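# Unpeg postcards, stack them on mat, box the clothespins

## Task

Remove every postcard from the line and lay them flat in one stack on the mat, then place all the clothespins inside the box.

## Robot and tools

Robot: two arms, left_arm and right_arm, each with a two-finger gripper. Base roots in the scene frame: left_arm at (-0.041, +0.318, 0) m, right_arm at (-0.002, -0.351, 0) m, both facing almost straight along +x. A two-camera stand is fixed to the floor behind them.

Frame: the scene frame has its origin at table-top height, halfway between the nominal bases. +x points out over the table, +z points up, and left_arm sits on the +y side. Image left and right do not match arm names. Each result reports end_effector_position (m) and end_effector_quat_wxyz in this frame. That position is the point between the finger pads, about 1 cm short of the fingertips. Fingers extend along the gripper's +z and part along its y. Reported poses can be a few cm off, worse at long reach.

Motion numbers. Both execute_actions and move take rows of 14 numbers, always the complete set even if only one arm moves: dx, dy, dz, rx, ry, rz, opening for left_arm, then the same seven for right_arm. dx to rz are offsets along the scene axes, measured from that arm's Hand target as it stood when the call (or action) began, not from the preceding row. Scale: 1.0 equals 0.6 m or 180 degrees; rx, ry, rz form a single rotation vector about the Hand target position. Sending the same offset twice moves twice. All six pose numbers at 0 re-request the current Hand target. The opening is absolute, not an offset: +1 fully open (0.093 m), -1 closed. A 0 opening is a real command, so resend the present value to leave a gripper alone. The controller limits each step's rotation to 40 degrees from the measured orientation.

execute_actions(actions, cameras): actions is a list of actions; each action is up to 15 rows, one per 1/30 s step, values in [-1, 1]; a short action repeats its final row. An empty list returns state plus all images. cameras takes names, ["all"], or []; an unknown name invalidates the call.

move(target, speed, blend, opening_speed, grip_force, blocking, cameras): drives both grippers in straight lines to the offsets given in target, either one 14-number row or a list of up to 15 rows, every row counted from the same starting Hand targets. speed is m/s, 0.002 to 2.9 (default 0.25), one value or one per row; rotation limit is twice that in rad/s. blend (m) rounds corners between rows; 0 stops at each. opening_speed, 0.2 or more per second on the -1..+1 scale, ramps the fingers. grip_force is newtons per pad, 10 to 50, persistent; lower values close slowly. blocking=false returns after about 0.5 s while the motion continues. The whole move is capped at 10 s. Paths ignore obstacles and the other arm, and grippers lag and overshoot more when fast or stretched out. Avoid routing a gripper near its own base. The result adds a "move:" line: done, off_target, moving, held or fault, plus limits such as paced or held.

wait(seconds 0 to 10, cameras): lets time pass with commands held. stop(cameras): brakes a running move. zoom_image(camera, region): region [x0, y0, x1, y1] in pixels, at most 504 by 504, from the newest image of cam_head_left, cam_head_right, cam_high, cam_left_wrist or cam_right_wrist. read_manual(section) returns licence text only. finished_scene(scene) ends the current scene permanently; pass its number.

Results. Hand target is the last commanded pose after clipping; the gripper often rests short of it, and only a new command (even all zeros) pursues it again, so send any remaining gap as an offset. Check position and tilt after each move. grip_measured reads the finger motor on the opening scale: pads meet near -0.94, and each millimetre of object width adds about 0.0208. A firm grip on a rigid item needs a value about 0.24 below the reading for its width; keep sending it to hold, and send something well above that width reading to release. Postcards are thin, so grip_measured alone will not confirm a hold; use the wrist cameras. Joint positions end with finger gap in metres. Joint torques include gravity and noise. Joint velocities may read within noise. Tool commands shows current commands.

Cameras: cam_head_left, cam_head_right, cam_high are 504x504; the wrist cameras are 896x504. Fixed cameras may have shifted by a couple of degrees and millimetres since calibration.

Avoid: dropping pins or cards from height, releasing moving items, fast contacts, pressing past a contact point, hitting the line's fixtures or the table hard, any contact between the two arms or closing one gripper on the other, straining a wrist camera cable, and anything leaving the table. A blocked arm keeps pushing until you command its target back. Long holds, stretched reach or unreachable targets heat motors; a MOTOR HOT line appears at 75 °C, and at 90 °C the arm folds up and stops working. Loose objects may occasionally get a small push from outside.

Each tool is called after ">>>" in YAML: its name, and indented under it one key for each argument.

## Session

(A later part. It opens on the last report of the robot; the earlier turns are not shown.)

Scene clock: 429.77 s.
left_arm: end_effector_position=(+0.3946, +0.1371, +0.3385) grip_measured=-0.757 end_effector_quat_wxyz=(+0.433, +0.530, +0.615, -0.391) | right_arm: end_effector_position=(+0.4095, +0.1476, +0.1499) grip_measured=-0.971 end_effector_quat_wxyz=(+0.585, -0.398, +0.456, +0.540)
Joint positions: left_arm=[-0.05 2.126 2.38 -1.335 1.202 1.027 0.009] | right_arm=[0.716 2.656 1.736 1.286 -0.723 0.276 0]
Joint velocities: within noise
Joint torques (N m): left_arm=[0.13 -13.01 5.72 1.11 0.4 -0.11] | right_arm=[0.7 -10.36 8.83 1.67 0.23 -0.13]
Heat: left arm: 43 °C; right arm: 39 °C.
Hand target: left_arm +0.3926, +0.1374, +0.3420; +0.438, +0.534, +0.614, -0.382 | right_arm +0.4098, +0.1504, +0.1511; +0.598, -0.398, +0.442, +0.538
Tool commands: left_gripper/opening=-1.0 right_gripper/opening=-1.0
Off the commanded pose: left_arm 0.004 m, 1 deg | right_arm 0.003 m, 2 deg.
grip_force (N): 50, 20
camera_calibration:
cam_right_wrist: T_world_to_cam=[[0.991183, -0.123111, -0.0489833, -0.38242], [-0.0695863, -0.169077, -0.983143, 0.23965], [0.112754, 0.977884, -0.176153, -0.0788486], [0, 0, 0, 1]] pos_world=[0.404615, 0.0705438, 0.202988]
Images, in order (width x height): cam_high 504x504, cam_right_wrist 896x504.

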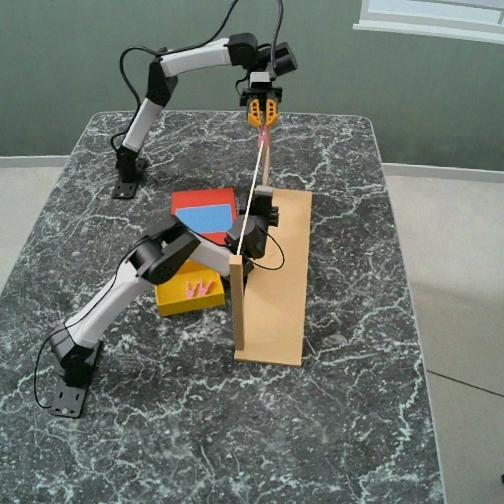

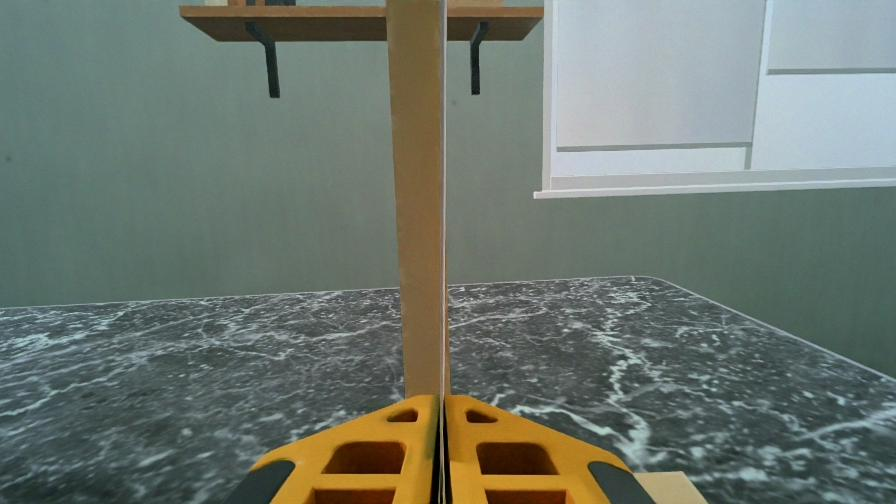

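>>> move:
  target:
    - [0, 0, 0, 0, 0, 0.1222, -1.0, 0, 0, 0.04, 0, 0, 0, -1.0]
    - [0, 0, 0.05, 0, 0, 0.1222, -1.0, -0.0917, 0, 0.0667, 0, 0, 0, -1.0]
    - [-0.0167, 0, 0.0833, 0, 0, 0.1222, -1.0, -0.2167, -0.0333, 0.1833, 0, 0, 0, -1.0]
  speed: [0.15, 0.12, 0.15]
  blend: [0.01, 0.02, 0]
  cameras: ["cam_head_left", "cam_head_right", "cam_left_wrist", "cam_right_wrist"]

Scene clock: 435.03 s.
left_arm: end_effector_position=(+0.3835, +0.1382, +0.3814) grip_measured=-0.757 end_effector_quat_wxyz=(+0.493, +0.405, +0.709, -0.299) | right_arm: end_effector_position=(+0.2826, +0.1343, +0.2443) grip_measured=-0.971 end_effector_quat_wxyz=(+0.586, -0.400, +0.451, +0.541)
Joint positions: left_arm=[-0.114 1.704 1.875 -0.715 0.87 0.406 0.009] | right_arm=[0.887 2.125 1.178 1.278 -0.568 0.202 0]
Joint torques (N m): left_arm=[-0.27 -8.87 10.3 1.68 0.11 -0.15] | right_arm=[0.36 -12.92 5.76 1.45 0.2 -0.15]
Heat: left arm: 44 °C; right arm: 41 °C.
Hand target: left_arm +0.3827, +0.1374, +0.3918; +0.503, +0.407, +0.705, -0.291 | right_arm +0.2797, +0.1304, +0.2611; +0.598, -0.398, +0.442, +0.538
Off the commanded pose: left_arm 0.011 m, 2 deg | right_arm 0.017 m, 2 deg.
grip_force (N): 50, 20
move: off_target (left_arm, right_arm)
camera_calibration:
cam_left_wrist: T_world_to_cam=[[-0.866891, -0.498284, 0.0145902, 0.397954], [-0.35032, 0.588126, -0.72896, 0.372568], [0.354648, -0.637041, -0.6844, 0.300914], [0, 0, 0, 1]] pos_world=[0.368782, 0.170872, 0.471727]
cam_right_wrist: T_world_to_cam=[[0.992202, -0.117619, -0.0412547, -0.256586], [-0.0604604, -0.164721, -0.984485, 0.318554], [0.108998, 0.979302, -0.170548, -0.0352801], [0, 0, 0, 1]] pos_world=[0.27769, 0.0568431, 0.297009]
Images, in order (width x height): cam_head_left 504x504, cam_head_right 504x504, cam_left_wrist 896x504, cam_right_wrist 896x504.

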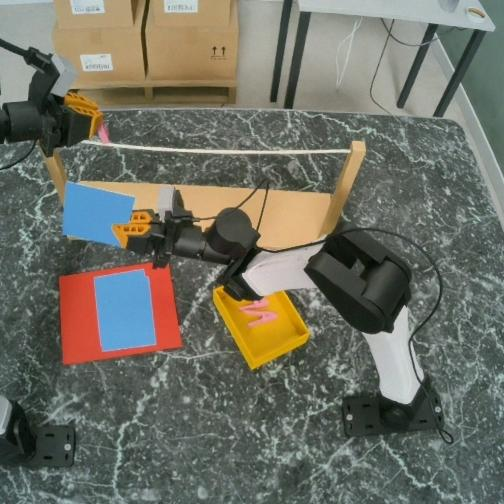

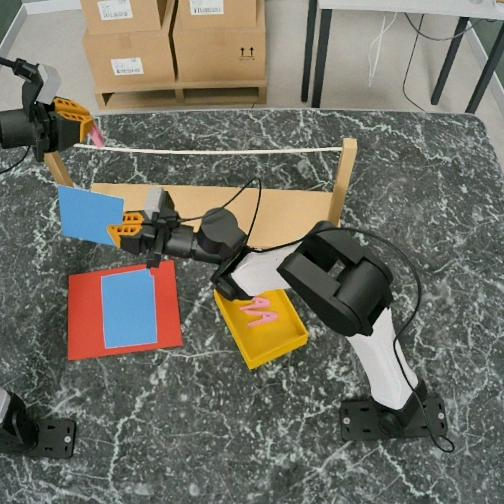

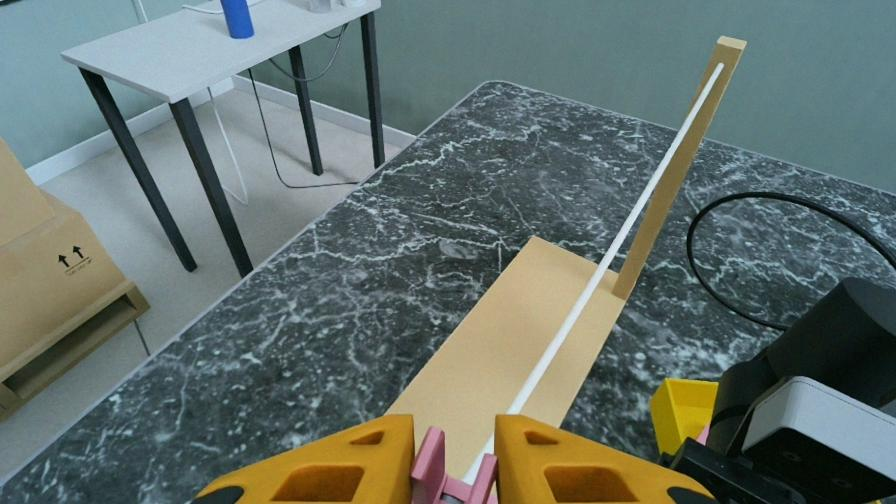

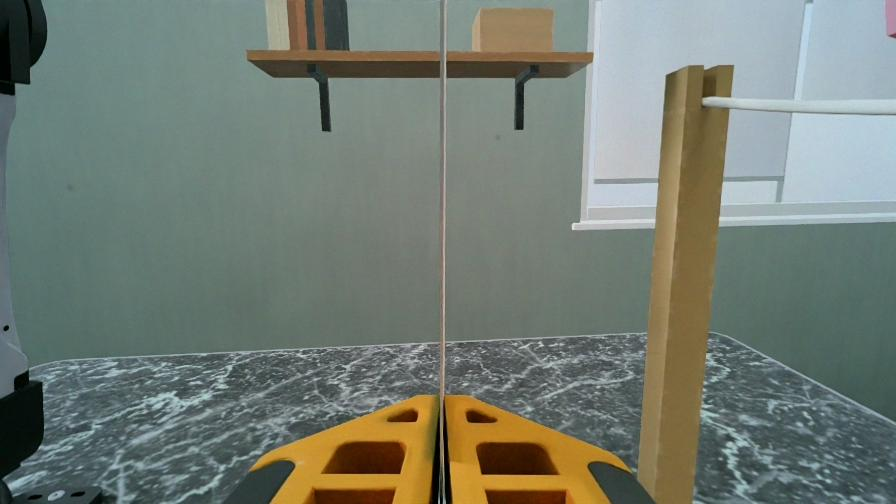

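>>> zoom_image:
  camera: "cam_head_left"
  region: [60, 85, 160, 185]

>>> zoom_image:
  camera: "cam_head_right"
  region: [50, 85, 150, 185]

>>> zoom_image:
  camera: "cam_left_wrist"
  region: [370, 380, 560, 504]

>>> zoom_image:
  camera: "cam_right_wrist"
  region: [640, 0, 896, 200]

Scaled by 5.040 from the camera's 504x504 image, which has a finer 720x720 frame.

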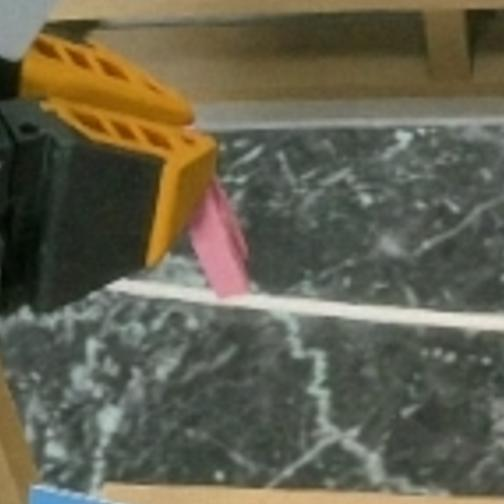

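Scaled by 5.040 from the camera's 504x504 image, which has a finer 720x720 frame.

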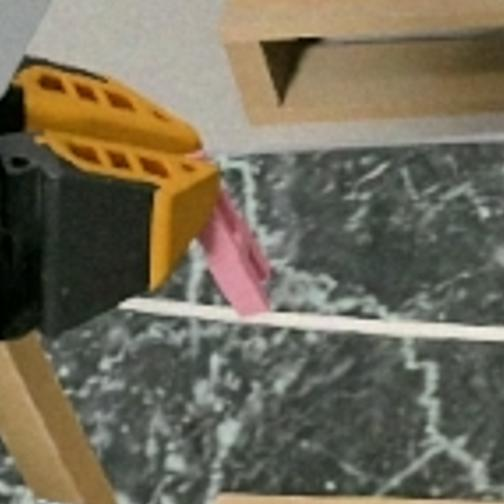

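Scaled by 2.653 from the camera's 896x504 image, which has a finer 1280x720 frame.

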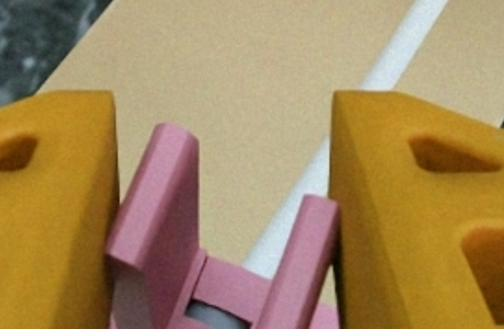

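Scaled by 1.969 from the camera's 896x504 image, which has a finer 1280x720 frame.

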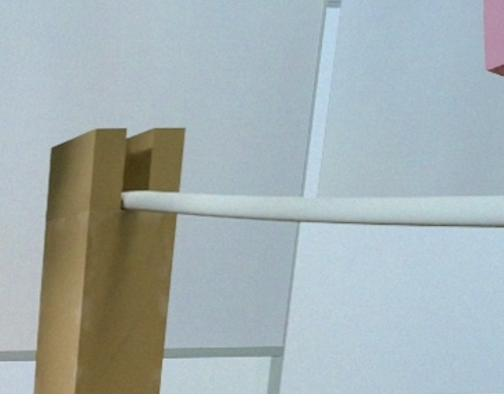

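>>> zoom_image:
  camera: "cam_head_left"
  region: [190, 260, 330, 380]

>>> zoom_image:
  camera: "cam_head_right"
  region: [190, 260, 330, 380]

Scaled by 3.600 from the camera's 504x504 image, which has a finer 720x720 frame.

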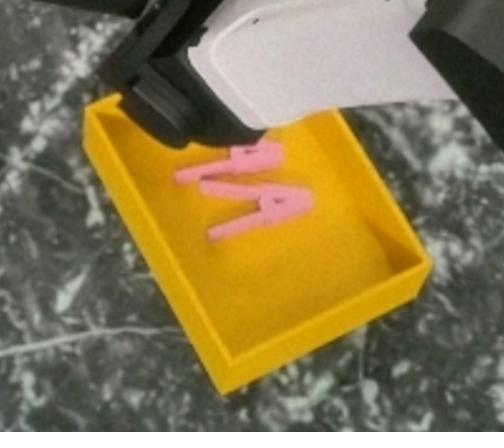

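Scaled by 3.600 from the camera's 504x504 image, which has a finer 720x720 frame.

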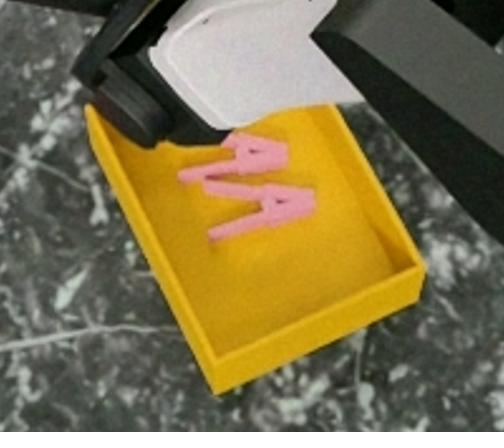

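>>> move:
  target:
    - [0, 0, 0, 0, 0, 0, -1.0, -0.0495, -0.0257, -0.0685, -0.125, 0.2468, -0.0028, -1.0]
    - [0, 0, 0, 0, 0, 0, -1.0, -0.0795, -0.014, -0.1852, -0.25, 0.4936, -0.0056, -1.0]
  speed: 0.25
  blend: [0.03, 0]
  cameras: ["cam_head_left", "cam_head_right", "cam_right_wrist"]

Scene clock: 444.73 s.
left_arm: end_effector_position=(+0.3835, +0.1382, +0.3814) grip_measured=-0.757 end_effector_quat_wxyz=(+0.493, +0.405, +0.709, -0.299) | right_arm: end_effector_position=(+0.2251, +0.1201, +0.1504) grip_measured=-0.971 end_effector_quat_wxyz=(-0.044, -0.099, +0.881, +0.461)
Joint positions: left_arm=[-0.114 1.704 1.875 -0.715 0.87 0.406 0.009] | right_arm=[0.928 1.981 1.52 -0.357 -0.672 0.968 0]
Joint torques (N m): left_arm=[-0.28 -8.85 10.29 1.69 0.12 -0.14] | right_arm=[-0.66 -7.61 9.95 1.24 -0.42 -0.02]
Heat: left arm: 43 °C; right arm: 41 °C.
Hand target: left_arm +0.3827, +0.1374, +0.3918; +0.503, +0.407, +0.705, -0.291 | right_arm +0.2320, +0.1220, +0.1500; -0.049, -0.093, +0.881, +0.461
Off the commanded pose: left_arm 0.010 m, 2 deg | right_arm 0.007 m, 1 deg.
grip_force (N): 50, 20
move: done
camera_calibration:
cam_right_wrist: T_world_to_cam=[[0.124534, -0.580893, -0.804397, 0.160588], [-0.809583, -0.528194, 0.256097, 0.245992], [-0.573643, 0.619334, -0.536059, 0.220742], [0, 0, 0, 1]] pos_world=[0.30578, 0.0865027, 0.18451]
Images, in order (width x height): cam_head_left 504x504, cam_head_right 504x504, cam_right_wrist 896x504.

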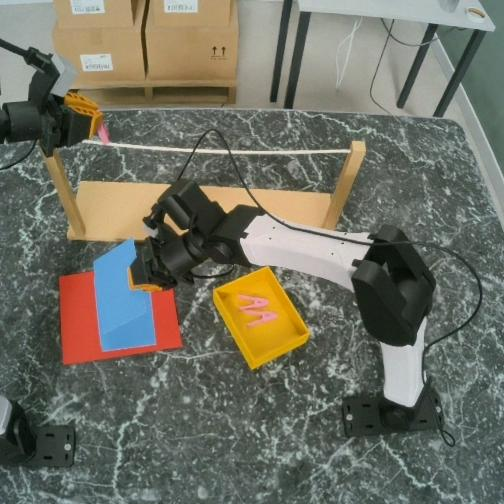

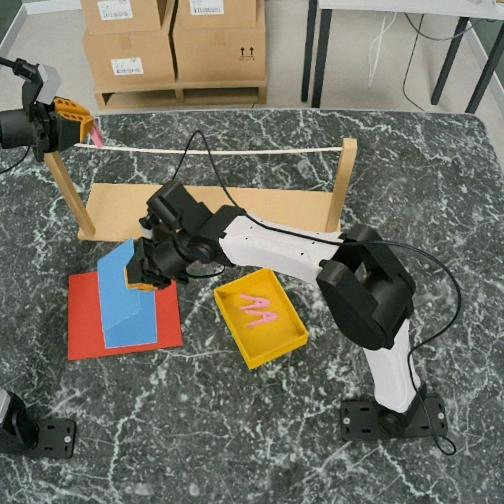

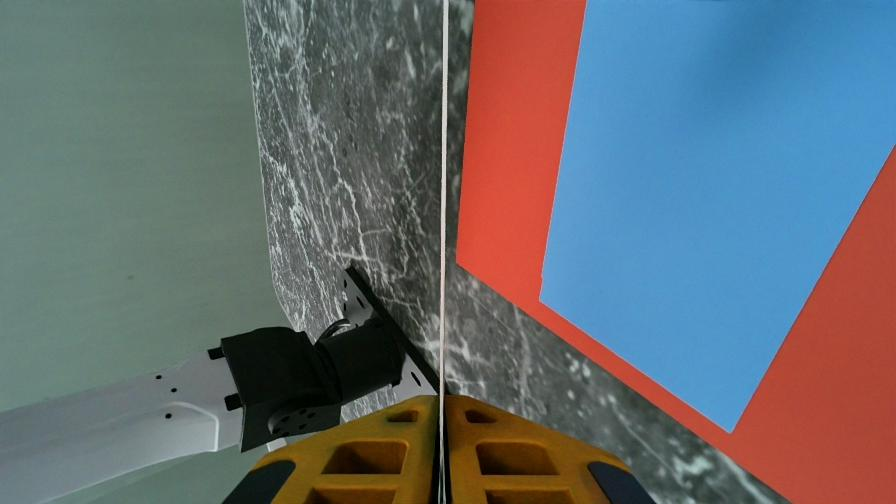

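>>> zoom_image:
  camera: "cam_head_left"
  region: [55, 225, 195, 365]

>>> zoom_image:
  camera: "cam_head_right"
  region: [55, 225, 195, 365]

Scaled by 3.600 from the camera's 504x504 image, which has a finer 720x720 frame.

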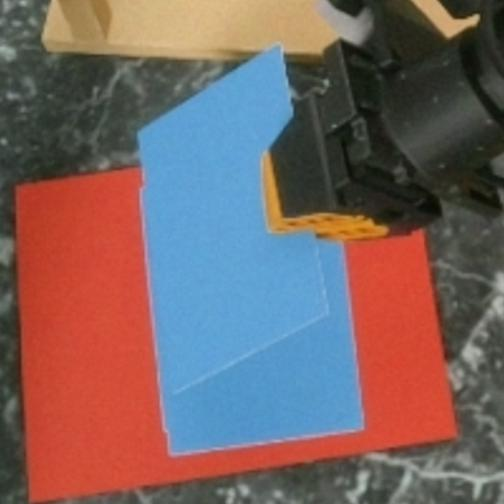

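Scaled by 3.600 from the camera's 504x504 image, which has a finer 720x720 frame.

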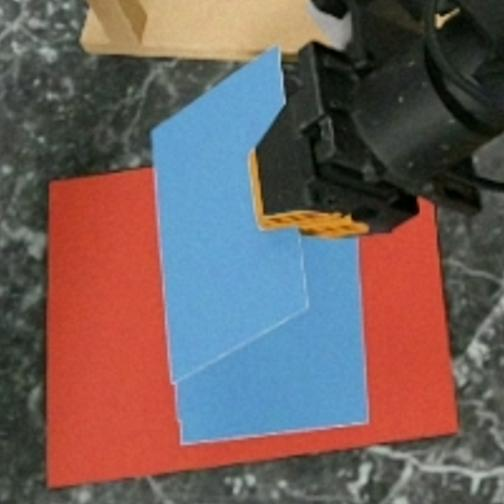

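>>> move:
  target:
    - [0, 0, 0, 0, 0, 0, -1.0, -0.0133, -0.005, -0.0833, 0, 0, 0, -1.0]
    - [0, 0, 0, 0, 0, 0, -1.0, -0.0133, -0.005, -0.14, 0, 0, 0, -1.0]
  speed: [0.12, 0.06]
  blend: [0.01, 0]
  cameras: ["cam_head_left", "cam_head_right", "cam_right_wrist"]

Scene clock: 450.13 s.
left_arm: end_effector_position=(+0.3835, +0.1382, +0.3814) grip_measured=-0.757 end_effector_quat_wxyz=(+0.493, +0.405, +0.709, -0.299) | right_arm: end_effector_position=(+0.2235, +0.1179, +0.0741) grip_measured=-0.971 end_effector_quat_wxyz=(-0.046, -0.096, +0.881, +0.461)
Joint positions: left_arm=[-0.114 1.704 1.875 -0.715 0.87 0.406 0.009] | right_arm=[0.928 2.073 1.333 -0.077 -0.672 0.977 0]
Joint torques (N m): left_arm=[-0.27 -8.87 10.32 1.69 0.11 -0.13] | right_arm=[0.24 -7.99 6.41 1.55 -0.34 -0.05]
Heat: left arm: 43 °C; right arm: 40 °C.
Hand target: left_arm +0.3827, +0.1374, +0.3918; +0.503, +0.407, +0.705, -0.291 | right_arm +0.2241, +0.1191, +0.0660; -0.048, -0.093, +0.881, +0.461
Off the commanded pose: left_arm 0.010 m, 2 deg | right_arm 0.008 m, 0 deg.
grip_force (N): 50, 20
move: done
camera_calibration:
cam_right_wrist: T_world_to_cam=[[0.116512, -0.581987, -0.804808, 0.100129], [-0.810595, -0.523957, 0.261544, 0.262404], [-0.5739, 0.6219, -0.532803, 0.179713], [0, 0, 0, 1]] pos_world=[0.304174, 0.0839989, 0.107706]
Images, in order (width x height): cam_head_left 504x504, cam_head_right 504x504, cam_right_wrist 896x504.

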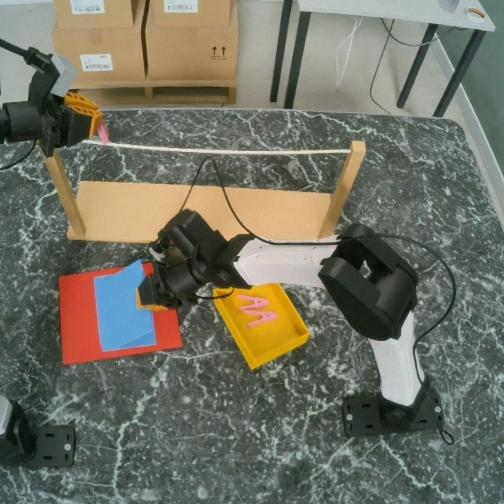

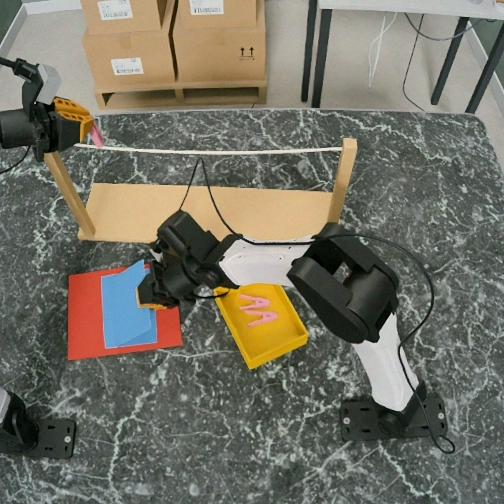

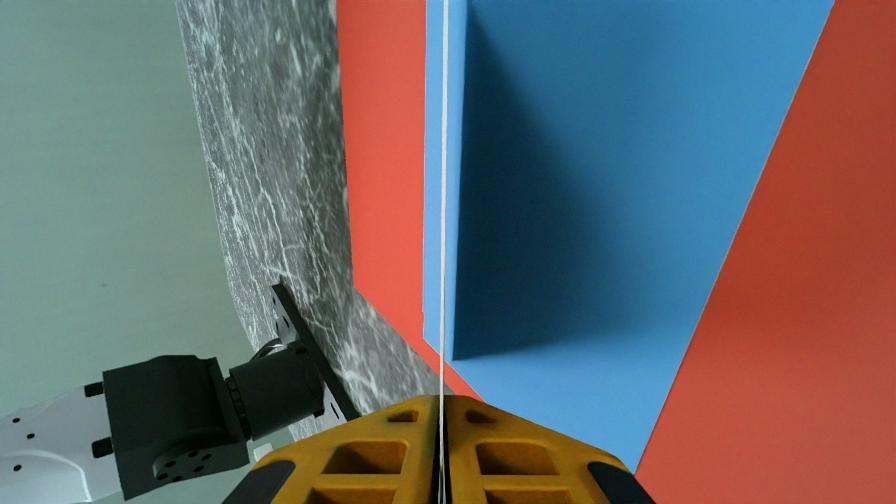

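>>> zoom_image:
  camera: "cam_head_left"
  region: [55, 240, 195, 370]

>>> zoom_image:
  camera: "cam_head_right"
  region: [55, 240, 195, 370]

Scaled by 3.600 from the camera's 504x504 image, which has a finer 720x720 frame.

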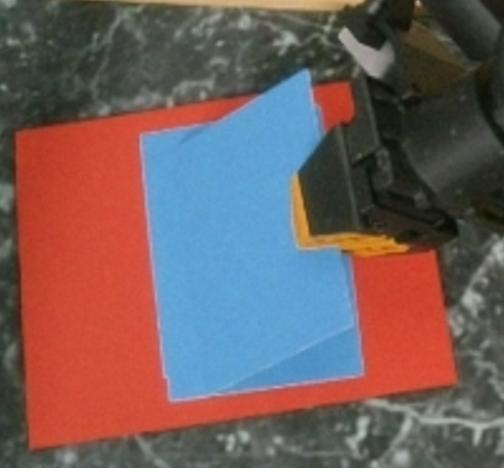

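Scaled by 3.600 from the camera's 504x504 image, which has a finer 720x720 frame.

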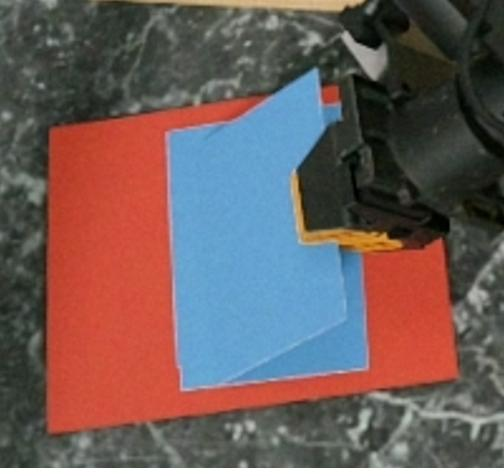

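>>> move:
  target:
    - [0, 0, 0, 0, 0, 0, -1.0, 0, 0.0117, 0.03, 0, 0, -0.0167, -1.0]
    - [0, 0, 0, 0, 0, 0, -1.0, 0, 0.0267, 0.022, 0, 0, -0.0167, -1.0]
    - [0, 0, 0, 0, 0, 0, -1.0, 0, 0.0267, -0.0033, 0, 0, -0.0167, -1.0]
  speed: [0.08, 0.08, 0.06]
  blend: [0.004, 0.004, 0]
  cameras: ["cam_head_left", "cam_head_right"]

>>> zoom_image:
  camera: "cam_head_left"
  region: [55, 240, 195, 370]

Scene clock: 462.50 s.
left_arm: end_effector_position=(+0.3835, +0.1382, +0.3814) grip_measured=-0.757 end_effector_quat_wxyz=(+0.493, +0.405, +0.709, -0.299) | right_arm: end_effector_position=(+0.2212, +0.1300, +0.0700) grip_measured=-0.971 end_effector_quat_wxyz=(-0.042, -0.072, +0.883, +0.463)
Joint positions: left_arm=[-0.114 1.704 1.875 -0.715 0.87 0.406 0.009] | right_arm=[0.957 2.093 1.335 -0.021 -0.627 1.055 0]
Joint torques (N m): left_arm=[-0.25 -8.91 10.3 1.69 0.11 -0.15] | right_arm=[0.66 -7.68 7.86 1.55 -0.12 -0.07]
Heat: left arm: 42 °C; right arm: 40 °C.
Hand target: left_arm +0.3827, +0.1374, +0.3918; +0.503, +0.407, +0.705, -0.291 | right_arm +0.2240, +0.1350, +0.0638; -0.036, -0.070, +0.883, +0.462
Off the commanded pose: left_arm 0.010 m, 2 deg | right_arm 0.008 m, 1 deg.
grip_force (N): 50, 20
move: done
Images, in order (width x height): cam_head_left 504x504, cam_head_right 504x504.

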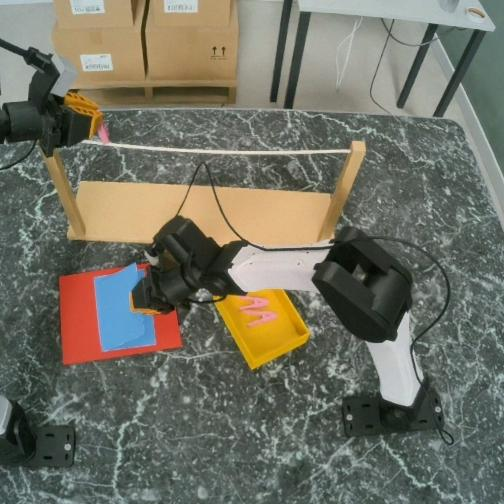

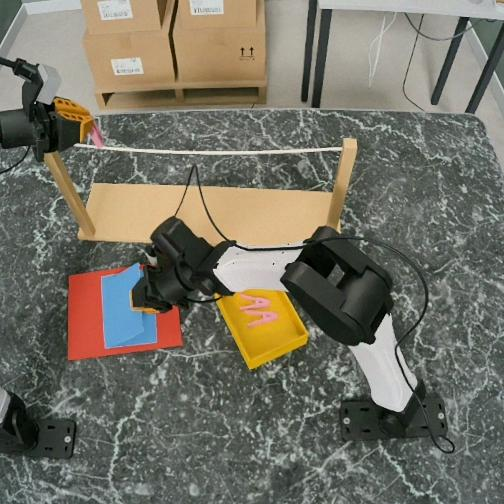

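Scaled by 3.600 from the camera's 504x504 image, which has a finer 720x720 frame.

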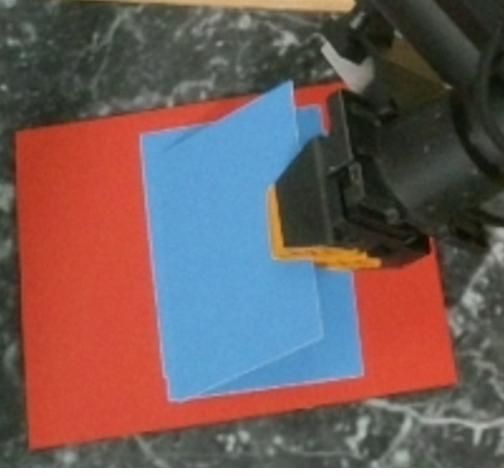

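>>> move:
  target:
    - [0, 0, 0, 0, 0, 0, -1.0, 0, 0, 0, 0, 0, 0, -0.15]
    - [0, 0, 0, 0, 0, 0, -1.0, 0.0167, -0.1, 0.015, 0, 0, 0, -0.15]
    - [0, 0, 0, 0, 0, 0, -1.0, 0.035, -0.1917, 0.2267, 0, 0, 0, -0.15]
    - [-0.1378, -0.1623, -0.053, 0.1011, 0.0525, -0.0133, -1.0, 0.0267, -0.525, 0.2937, -0.12, -0.19, -0.114, -0.15]
    - [-0.2878, -0.4207, -0.3197, 0.2022, 0.105, -0.0265, -1.0, 0.16, -0.8417, 0.26, -0.2396, -0.3796, -0.2283, -0.15]
  speed: [0.1, 0.12, 0.2, 0.25, 0.25]
  blend: [0, 0.02, 0.03, 0.04, 0]
  opening_speed: 0.8
  cameras: ["all"]

Scene clock: 473.43 s.
left_arm: end_effector_position=(+0.2052, -0.1135, +0.1963) grip_measured=-0.757 end_effector_quat_wxyz=(+0.212, +0.525, +0.812, -0.143) | right_arm: end_effector_position=(+0.3178, -0.3687, +0.2215) grip_measured=-0.152 end_effector_quat_wxyz=(+0.570, +0.003, +0.821, +0.001)
Joint positions: left_arm=[-1.025 2.008 1.985 -1.036 0.069 0.101 0.009] | right_arm=[-0.101 0.83 0.582 -0.11 -0.102 -0.033 0.038]
Joint torques (N m): left_arm=[0.31 -10.5 10.35 1.25 -0.13 -0.24] | right_arm=[-0.49 -0.62 7.15 2 -0.11 -0.1]
Heat: left arm: 42 °C; right arm: 38 °C.
Hand target: left_arm +0.2099, -0.1151, +0.2002; +0.219, +0.519, +0.814, -0.139 | right_arm +0.3201, -0.3700, +0.2198; +0.573, +0.000, +0.819, +0.001
Off the commanded pose: left_arm 0.006 m, 1 deg | right_arm 0.003 m, 0 deg.
grip_force (N): 50, 20
move: done
camera_calibration:
cam_left_wrist: T_world_to_cam=[[-0.914427, -0.404748, -0.0013862, 0.144142], [-0.402447, 0.909583, -0.103422, 0.247508], [0.0431207, -0.0940142, -0.994637, 0.263506], [0, 0, 0, 1]] pos_world=[0.220054, -0.142015, 0.28789]
cam_right_wrist: T_world_to_cam=[[-0.0355439, -0.999331, -0.00864454, -0.35734], [-0.720198, 0.0316109, -0.693048, 0.432914], [0.692857, -0.0184078, -0.72084, 0.0180288], [0, 0, 0, 1]] pos_world=[0.286591, -0.370453, 0.309937]

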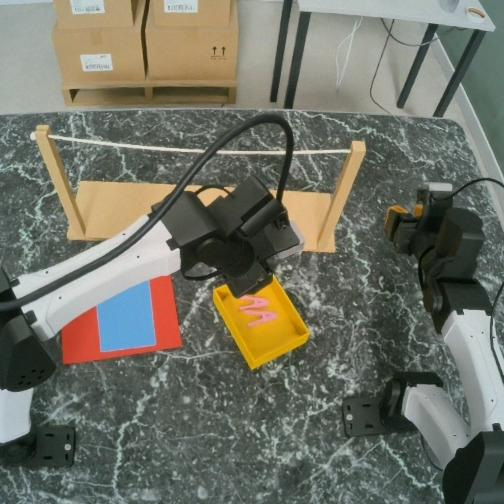

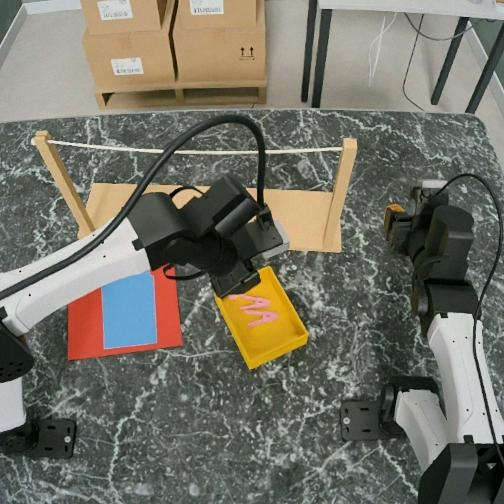

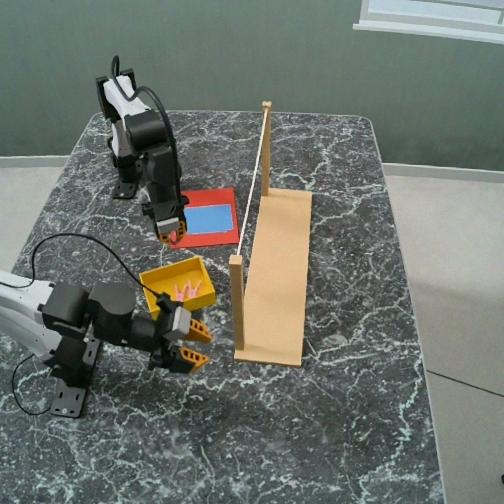

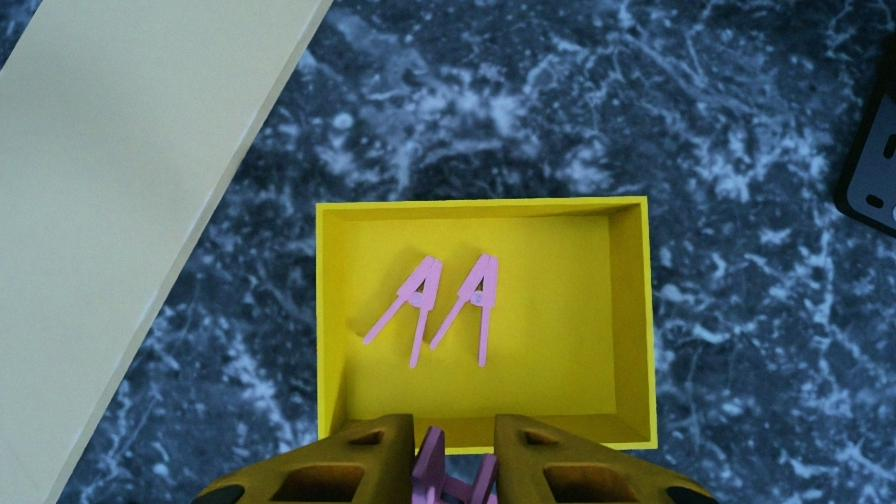

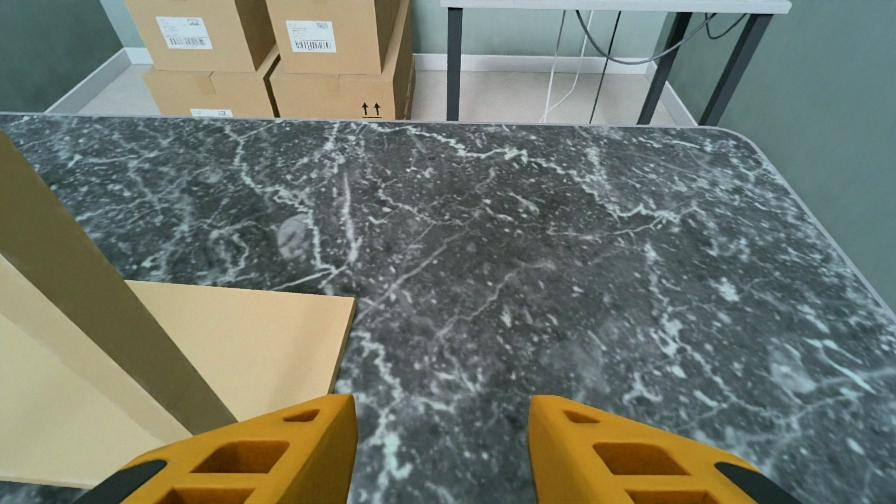

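>>> execute_actions:
  actions: []
  cameras: ["cam_left_wrist", "cam_head_left", "cam_high"]

Scene clock: 474.47 s.
left_arm: end_effector_position=(+0.2052, -0.1135, +0.1963) grip_measured=-0.757 end_effector_quat_wxyz=(+0.212, +0.525, +0.812, -0.143) | right_arm: end_effector_position=(+0.3179, -0.3687, +0.2216) grip_measured=-0.152 end_effector_quat_wxyz=(+0.571, +0.003, +0.821, +0.001)
Joint positions: left_arm=[-1.025 2.008 1.985 -1.036 0.069 0.101 0.009] | right_arm=[-0.101 0.83 0.582 -0.11 -0.102 -0.033 0.038]
Joint velocities: within noise
Joint torques (N m): left_arm=[0.38 -10.48 10.33 1.24 -0.14 -0.23] | right_arm=[-0.35 -0.57 7.13 1.98 -0.13 -0.11]
Heat: left arm: 42 °C; right arm: 38 °C.
Hand target: left_arm +0.2099, -0.1151, +0.2002; +0.219, +0.519, +0.814, -0.139 | right_arm +0.3200, -0.3699, +0.2198; +0.573, +0.000, +0.819, +0.001
Tool commands: left_gripper/opening=-1.0 right_gripper/opening=-0.15
Off the commanded pose: left_arm 0.006 m, 1 deg | right_arm 0.003 m, 0 deg.
grip_force (N): 50, 20
camera_calibration:
cam_left_wrist: T_world_to_cam=[[-0.914427, -0.404748, -0.0013862, 0.144142], [-0.402447, 0.909583, -0.103422, 0.247508], [0.0431207, -0.0940142, -0.994637, 0.263506], [0, 0, 0, 1]] pos_world=[0.220054, -0.142015, 0.28789]
Images, in order (width x height): cam_head_left 504x504, cam_high 504x504, cam_left_wrist 896x504.

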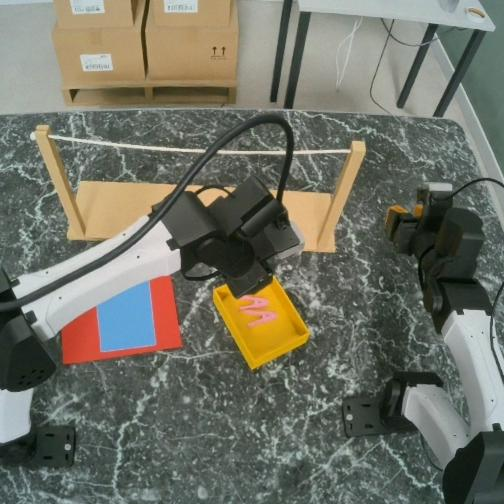

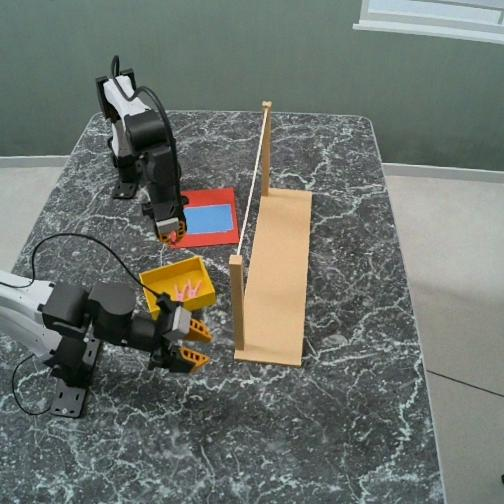

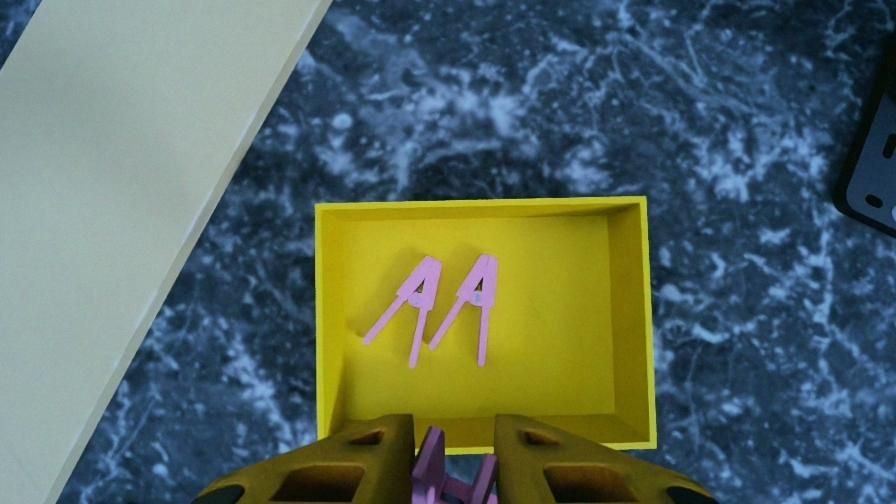

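>>> zoom_image:
  camera: "cam_left_wrist"
  region: [300, 280, 660, 504]

>>> zoom_image:
  camera: "cam_head_left"
  region: [40, 150, 340, 380]

Scaled by 1.400 from the camera's 896x504 image, which has a finer 1280x720 frame.

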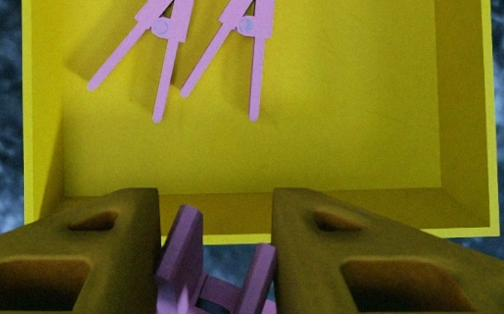

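Scaled by 1.680 from the camera's 504x504 image, which has a finer 720x720 frame.

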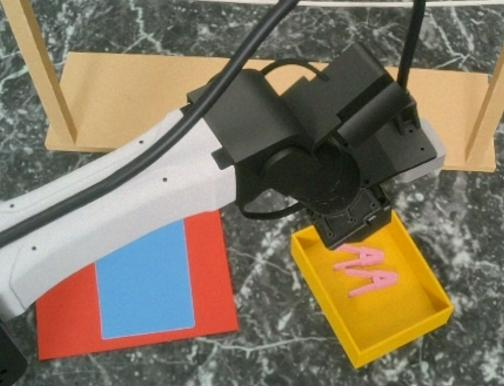

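>>> move:
  target:
    - [-0.052, -0.0592, 0, 0, 0, 0, -1.0, 0, 0, 0, 0, 0, 0, -0.15]
    - [-0.052, -0.0592, -0.1438, 0, 0, 0, -1.0, 0, 0, 0, 0, 0, 0, -0.15]
  speed: 0.2
  blend: 0.02
  cameras: ["cam_left_wrist", "cam_head_left", "cam_high"]

Scene clock: 479.33 s.
left_arm: end_effector_position=(+0.1740, -0.1509, +0.1182) grip_measured=-0.757 end_effector_quat_wxyz=(+0.214, +0.526, +0.810, -0.145) | right_arm: end_effector_position=(+0.3179, -0.3687, +0.2217) grip_measured=-0.152 end_effector_quat_wxyz=(+0.571, +0.003, +0.821, +0.001)
Joint positions: left_arm=[-1.132 2.057 1.743 -0.735 0.017 0.01 0.009] | right_arm=[-0.101 0.83 0.582 -0.109 -0.102 -0.033 0.038]
Joint torques (N m): left_arm=[0.58 -11.37 7.15 1.5 -0.17 -0.22] | right_arm=[-0.47 -0.53 7.2 1.99 -0.14 -0.11]
Heat: left arm: 43 °C; right arm: 37 °C.
Hand target: left_arm +0.1788, -0.1505, +0.1138; +0.219, +0.519, +0.815, -0.139 | right_arm +0.3201, -0.3700, +0.2198; +0.573, +0.000, +0.819, +0.001
Off the commanded pose: left_arm 0.006 m, 1 deg | right_arm 0.003 m, 0 deg.
grip_force (N): 50, 20
move: done
camera_calibration:
cam_left_wrist: T_world_to_cam=[[-0.9154, -0.402536, -0.00263943, 0.101094], [-0.399876, 0.910066, -0.108991, 0.261189], [0.0462748, -0.0987148, -0.994039, 0.182342], [0, 0, 0, 1]] pos_world=[0.188547, -0.179005, 0.209989]
Images, in order (width x height): cam_head_left 504x504, cam_high 504x504, cam_left_wrist 896x504.

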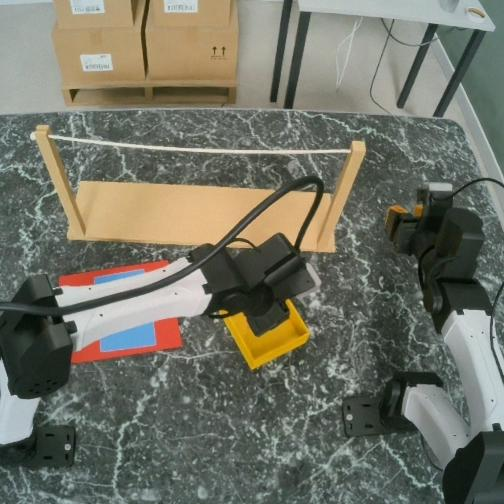

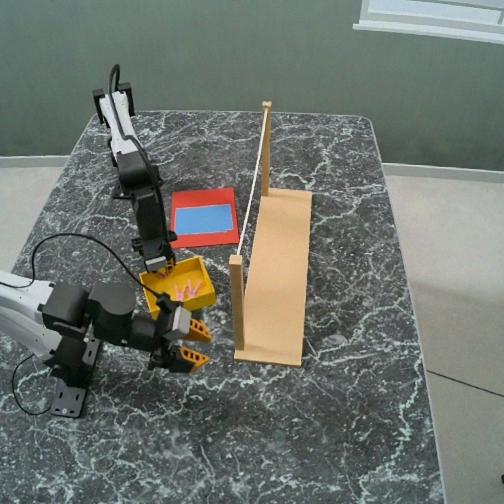

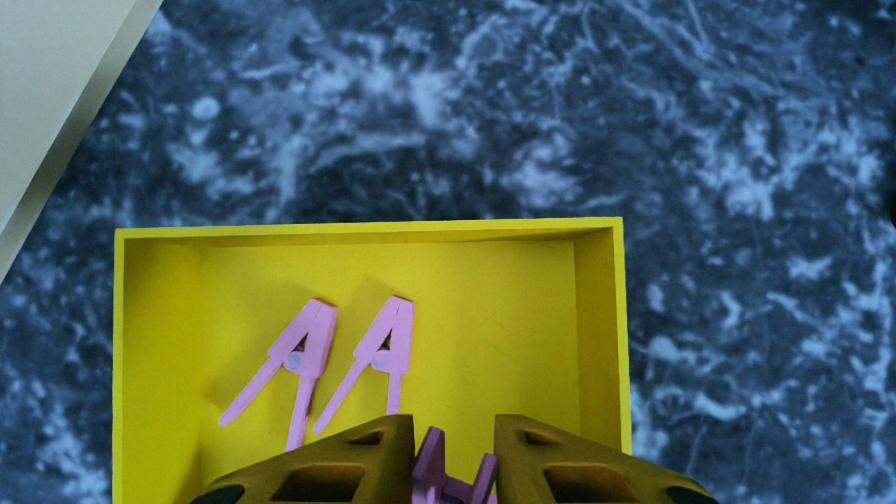

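>>> move:
  target: [0.0025, 0.0033, -0.118, 0, 0, 0, -1.0, 0, 0, 0, 0, 0, 0, -0.15]
  speed: 0.12
  cameras: ["cam_left_wrist", "cam_head_right", "cam_high"]

>>> zoom_image:
  camera: "cam_high"
  region: [110, 220, 240, 350]

>>> zoom_image:
  camera: "cam_head_right"
  region: [150, 220, 320, 390]

Scene clock: 481.90 s.
left_arm: end_effector_position=(+0.1770, -0.1537, +0.0633) grip_measured=-0.757 end_effector_quat_wxyz=(+0.229, +0.522, +0.807, -0.154) | right_arm: end_effector_position=(+0.3179, -0.3687, +0.2217) grip_measured=-0.152 end_effector_quat_wxyz=(+0.571, +0.003, +0.821, +0.001)
Joint positions: left_arm=[-1.129 2.087 1.547 -0.473 0.017 0.01 0.009] | right_arm=[-0.101 0.83 0.582 -0.109 -0.102 -0.033 0.038]
Joint torques (N m): left_arm=[0.77 -9.37 6.16 1.53 -0.14 -0.18] | right_arm=[-0.53 -0.59 7.2 2 -0.16 -0.09]
Heat: left arm: 43 °C; right arm: 37 °C.
Hand target: left_arm +0.1803, -0.1485, +0.0430; +0.219, +0.519, +0.814, -0.139 | right_arm +0.3201, -0.3700, +0.2198; +0.573, +0.000, +0.819, +0.001
Off the commanded pose: left_arm 0.021 m, 2 deg | right_arm 0.003 m, 0 deg.
grip_force (N): 50, 20
move: off_target (left_arm)
camera_calibration:
cam_left_wrist: T_world_to_cam=[[-0.914138, -0.405388, -0.00349473, 0.101969], [-0.400651, 0.904704, -0.14488, 0.260518], [0.0618941, -0.13104, -0.989443, 0.11933], [0, 0, 0, 1]] pos_world=[0.190204, -0.178718, 0.156171]
Images, in order (width x height): cam_head_right 504x504, cam_high 504x504, cam_left_wrist 896x504.

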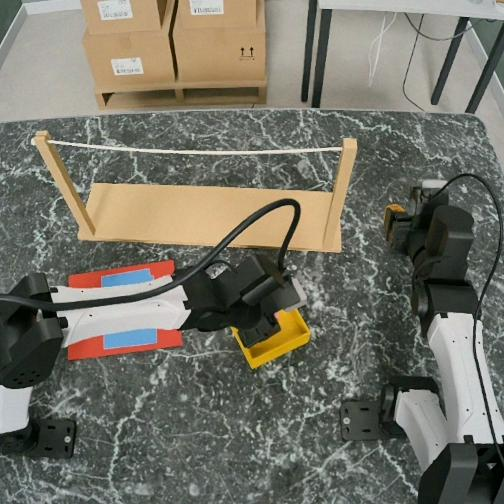

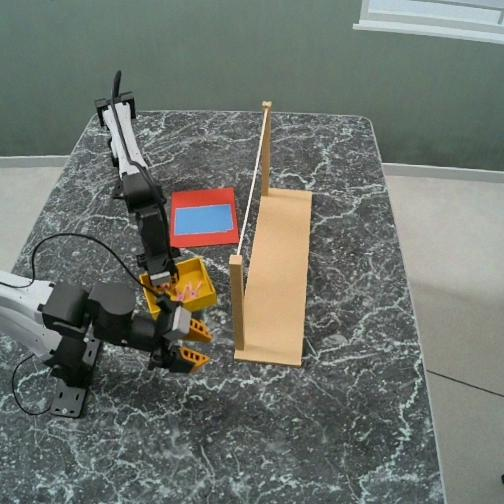

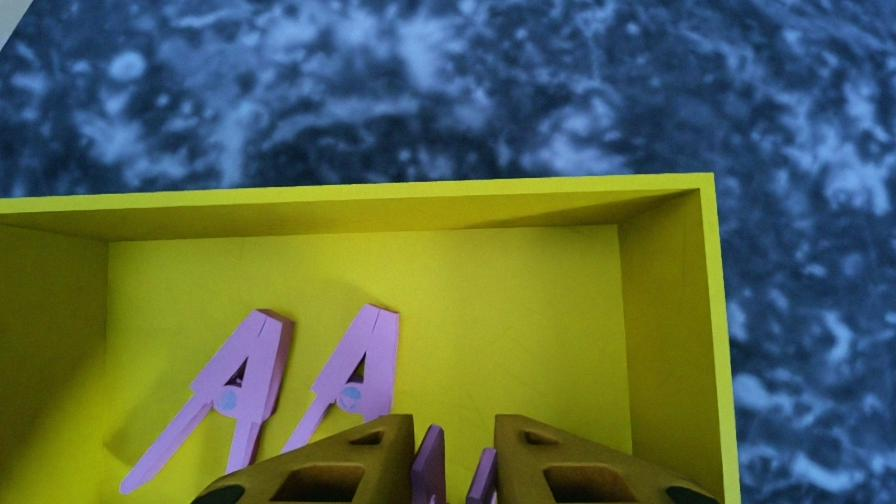

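Scaled by 3.877 from the camera's 504x504 image, which has a finer 720x720 frame.

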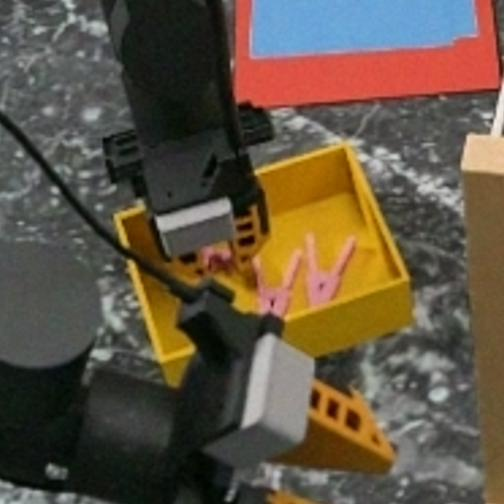

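Scaled by 2.965 from the camera's 504x504 image, which has a finer 720x720 frame.

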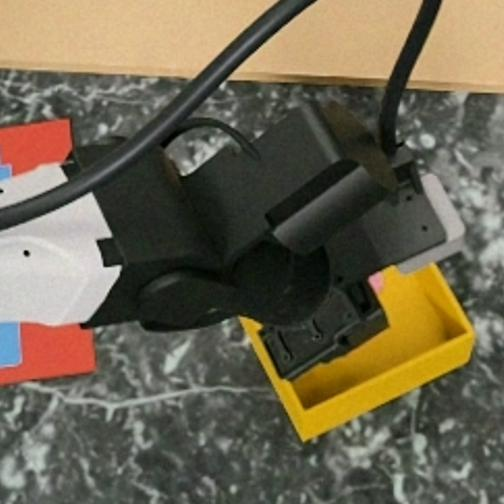

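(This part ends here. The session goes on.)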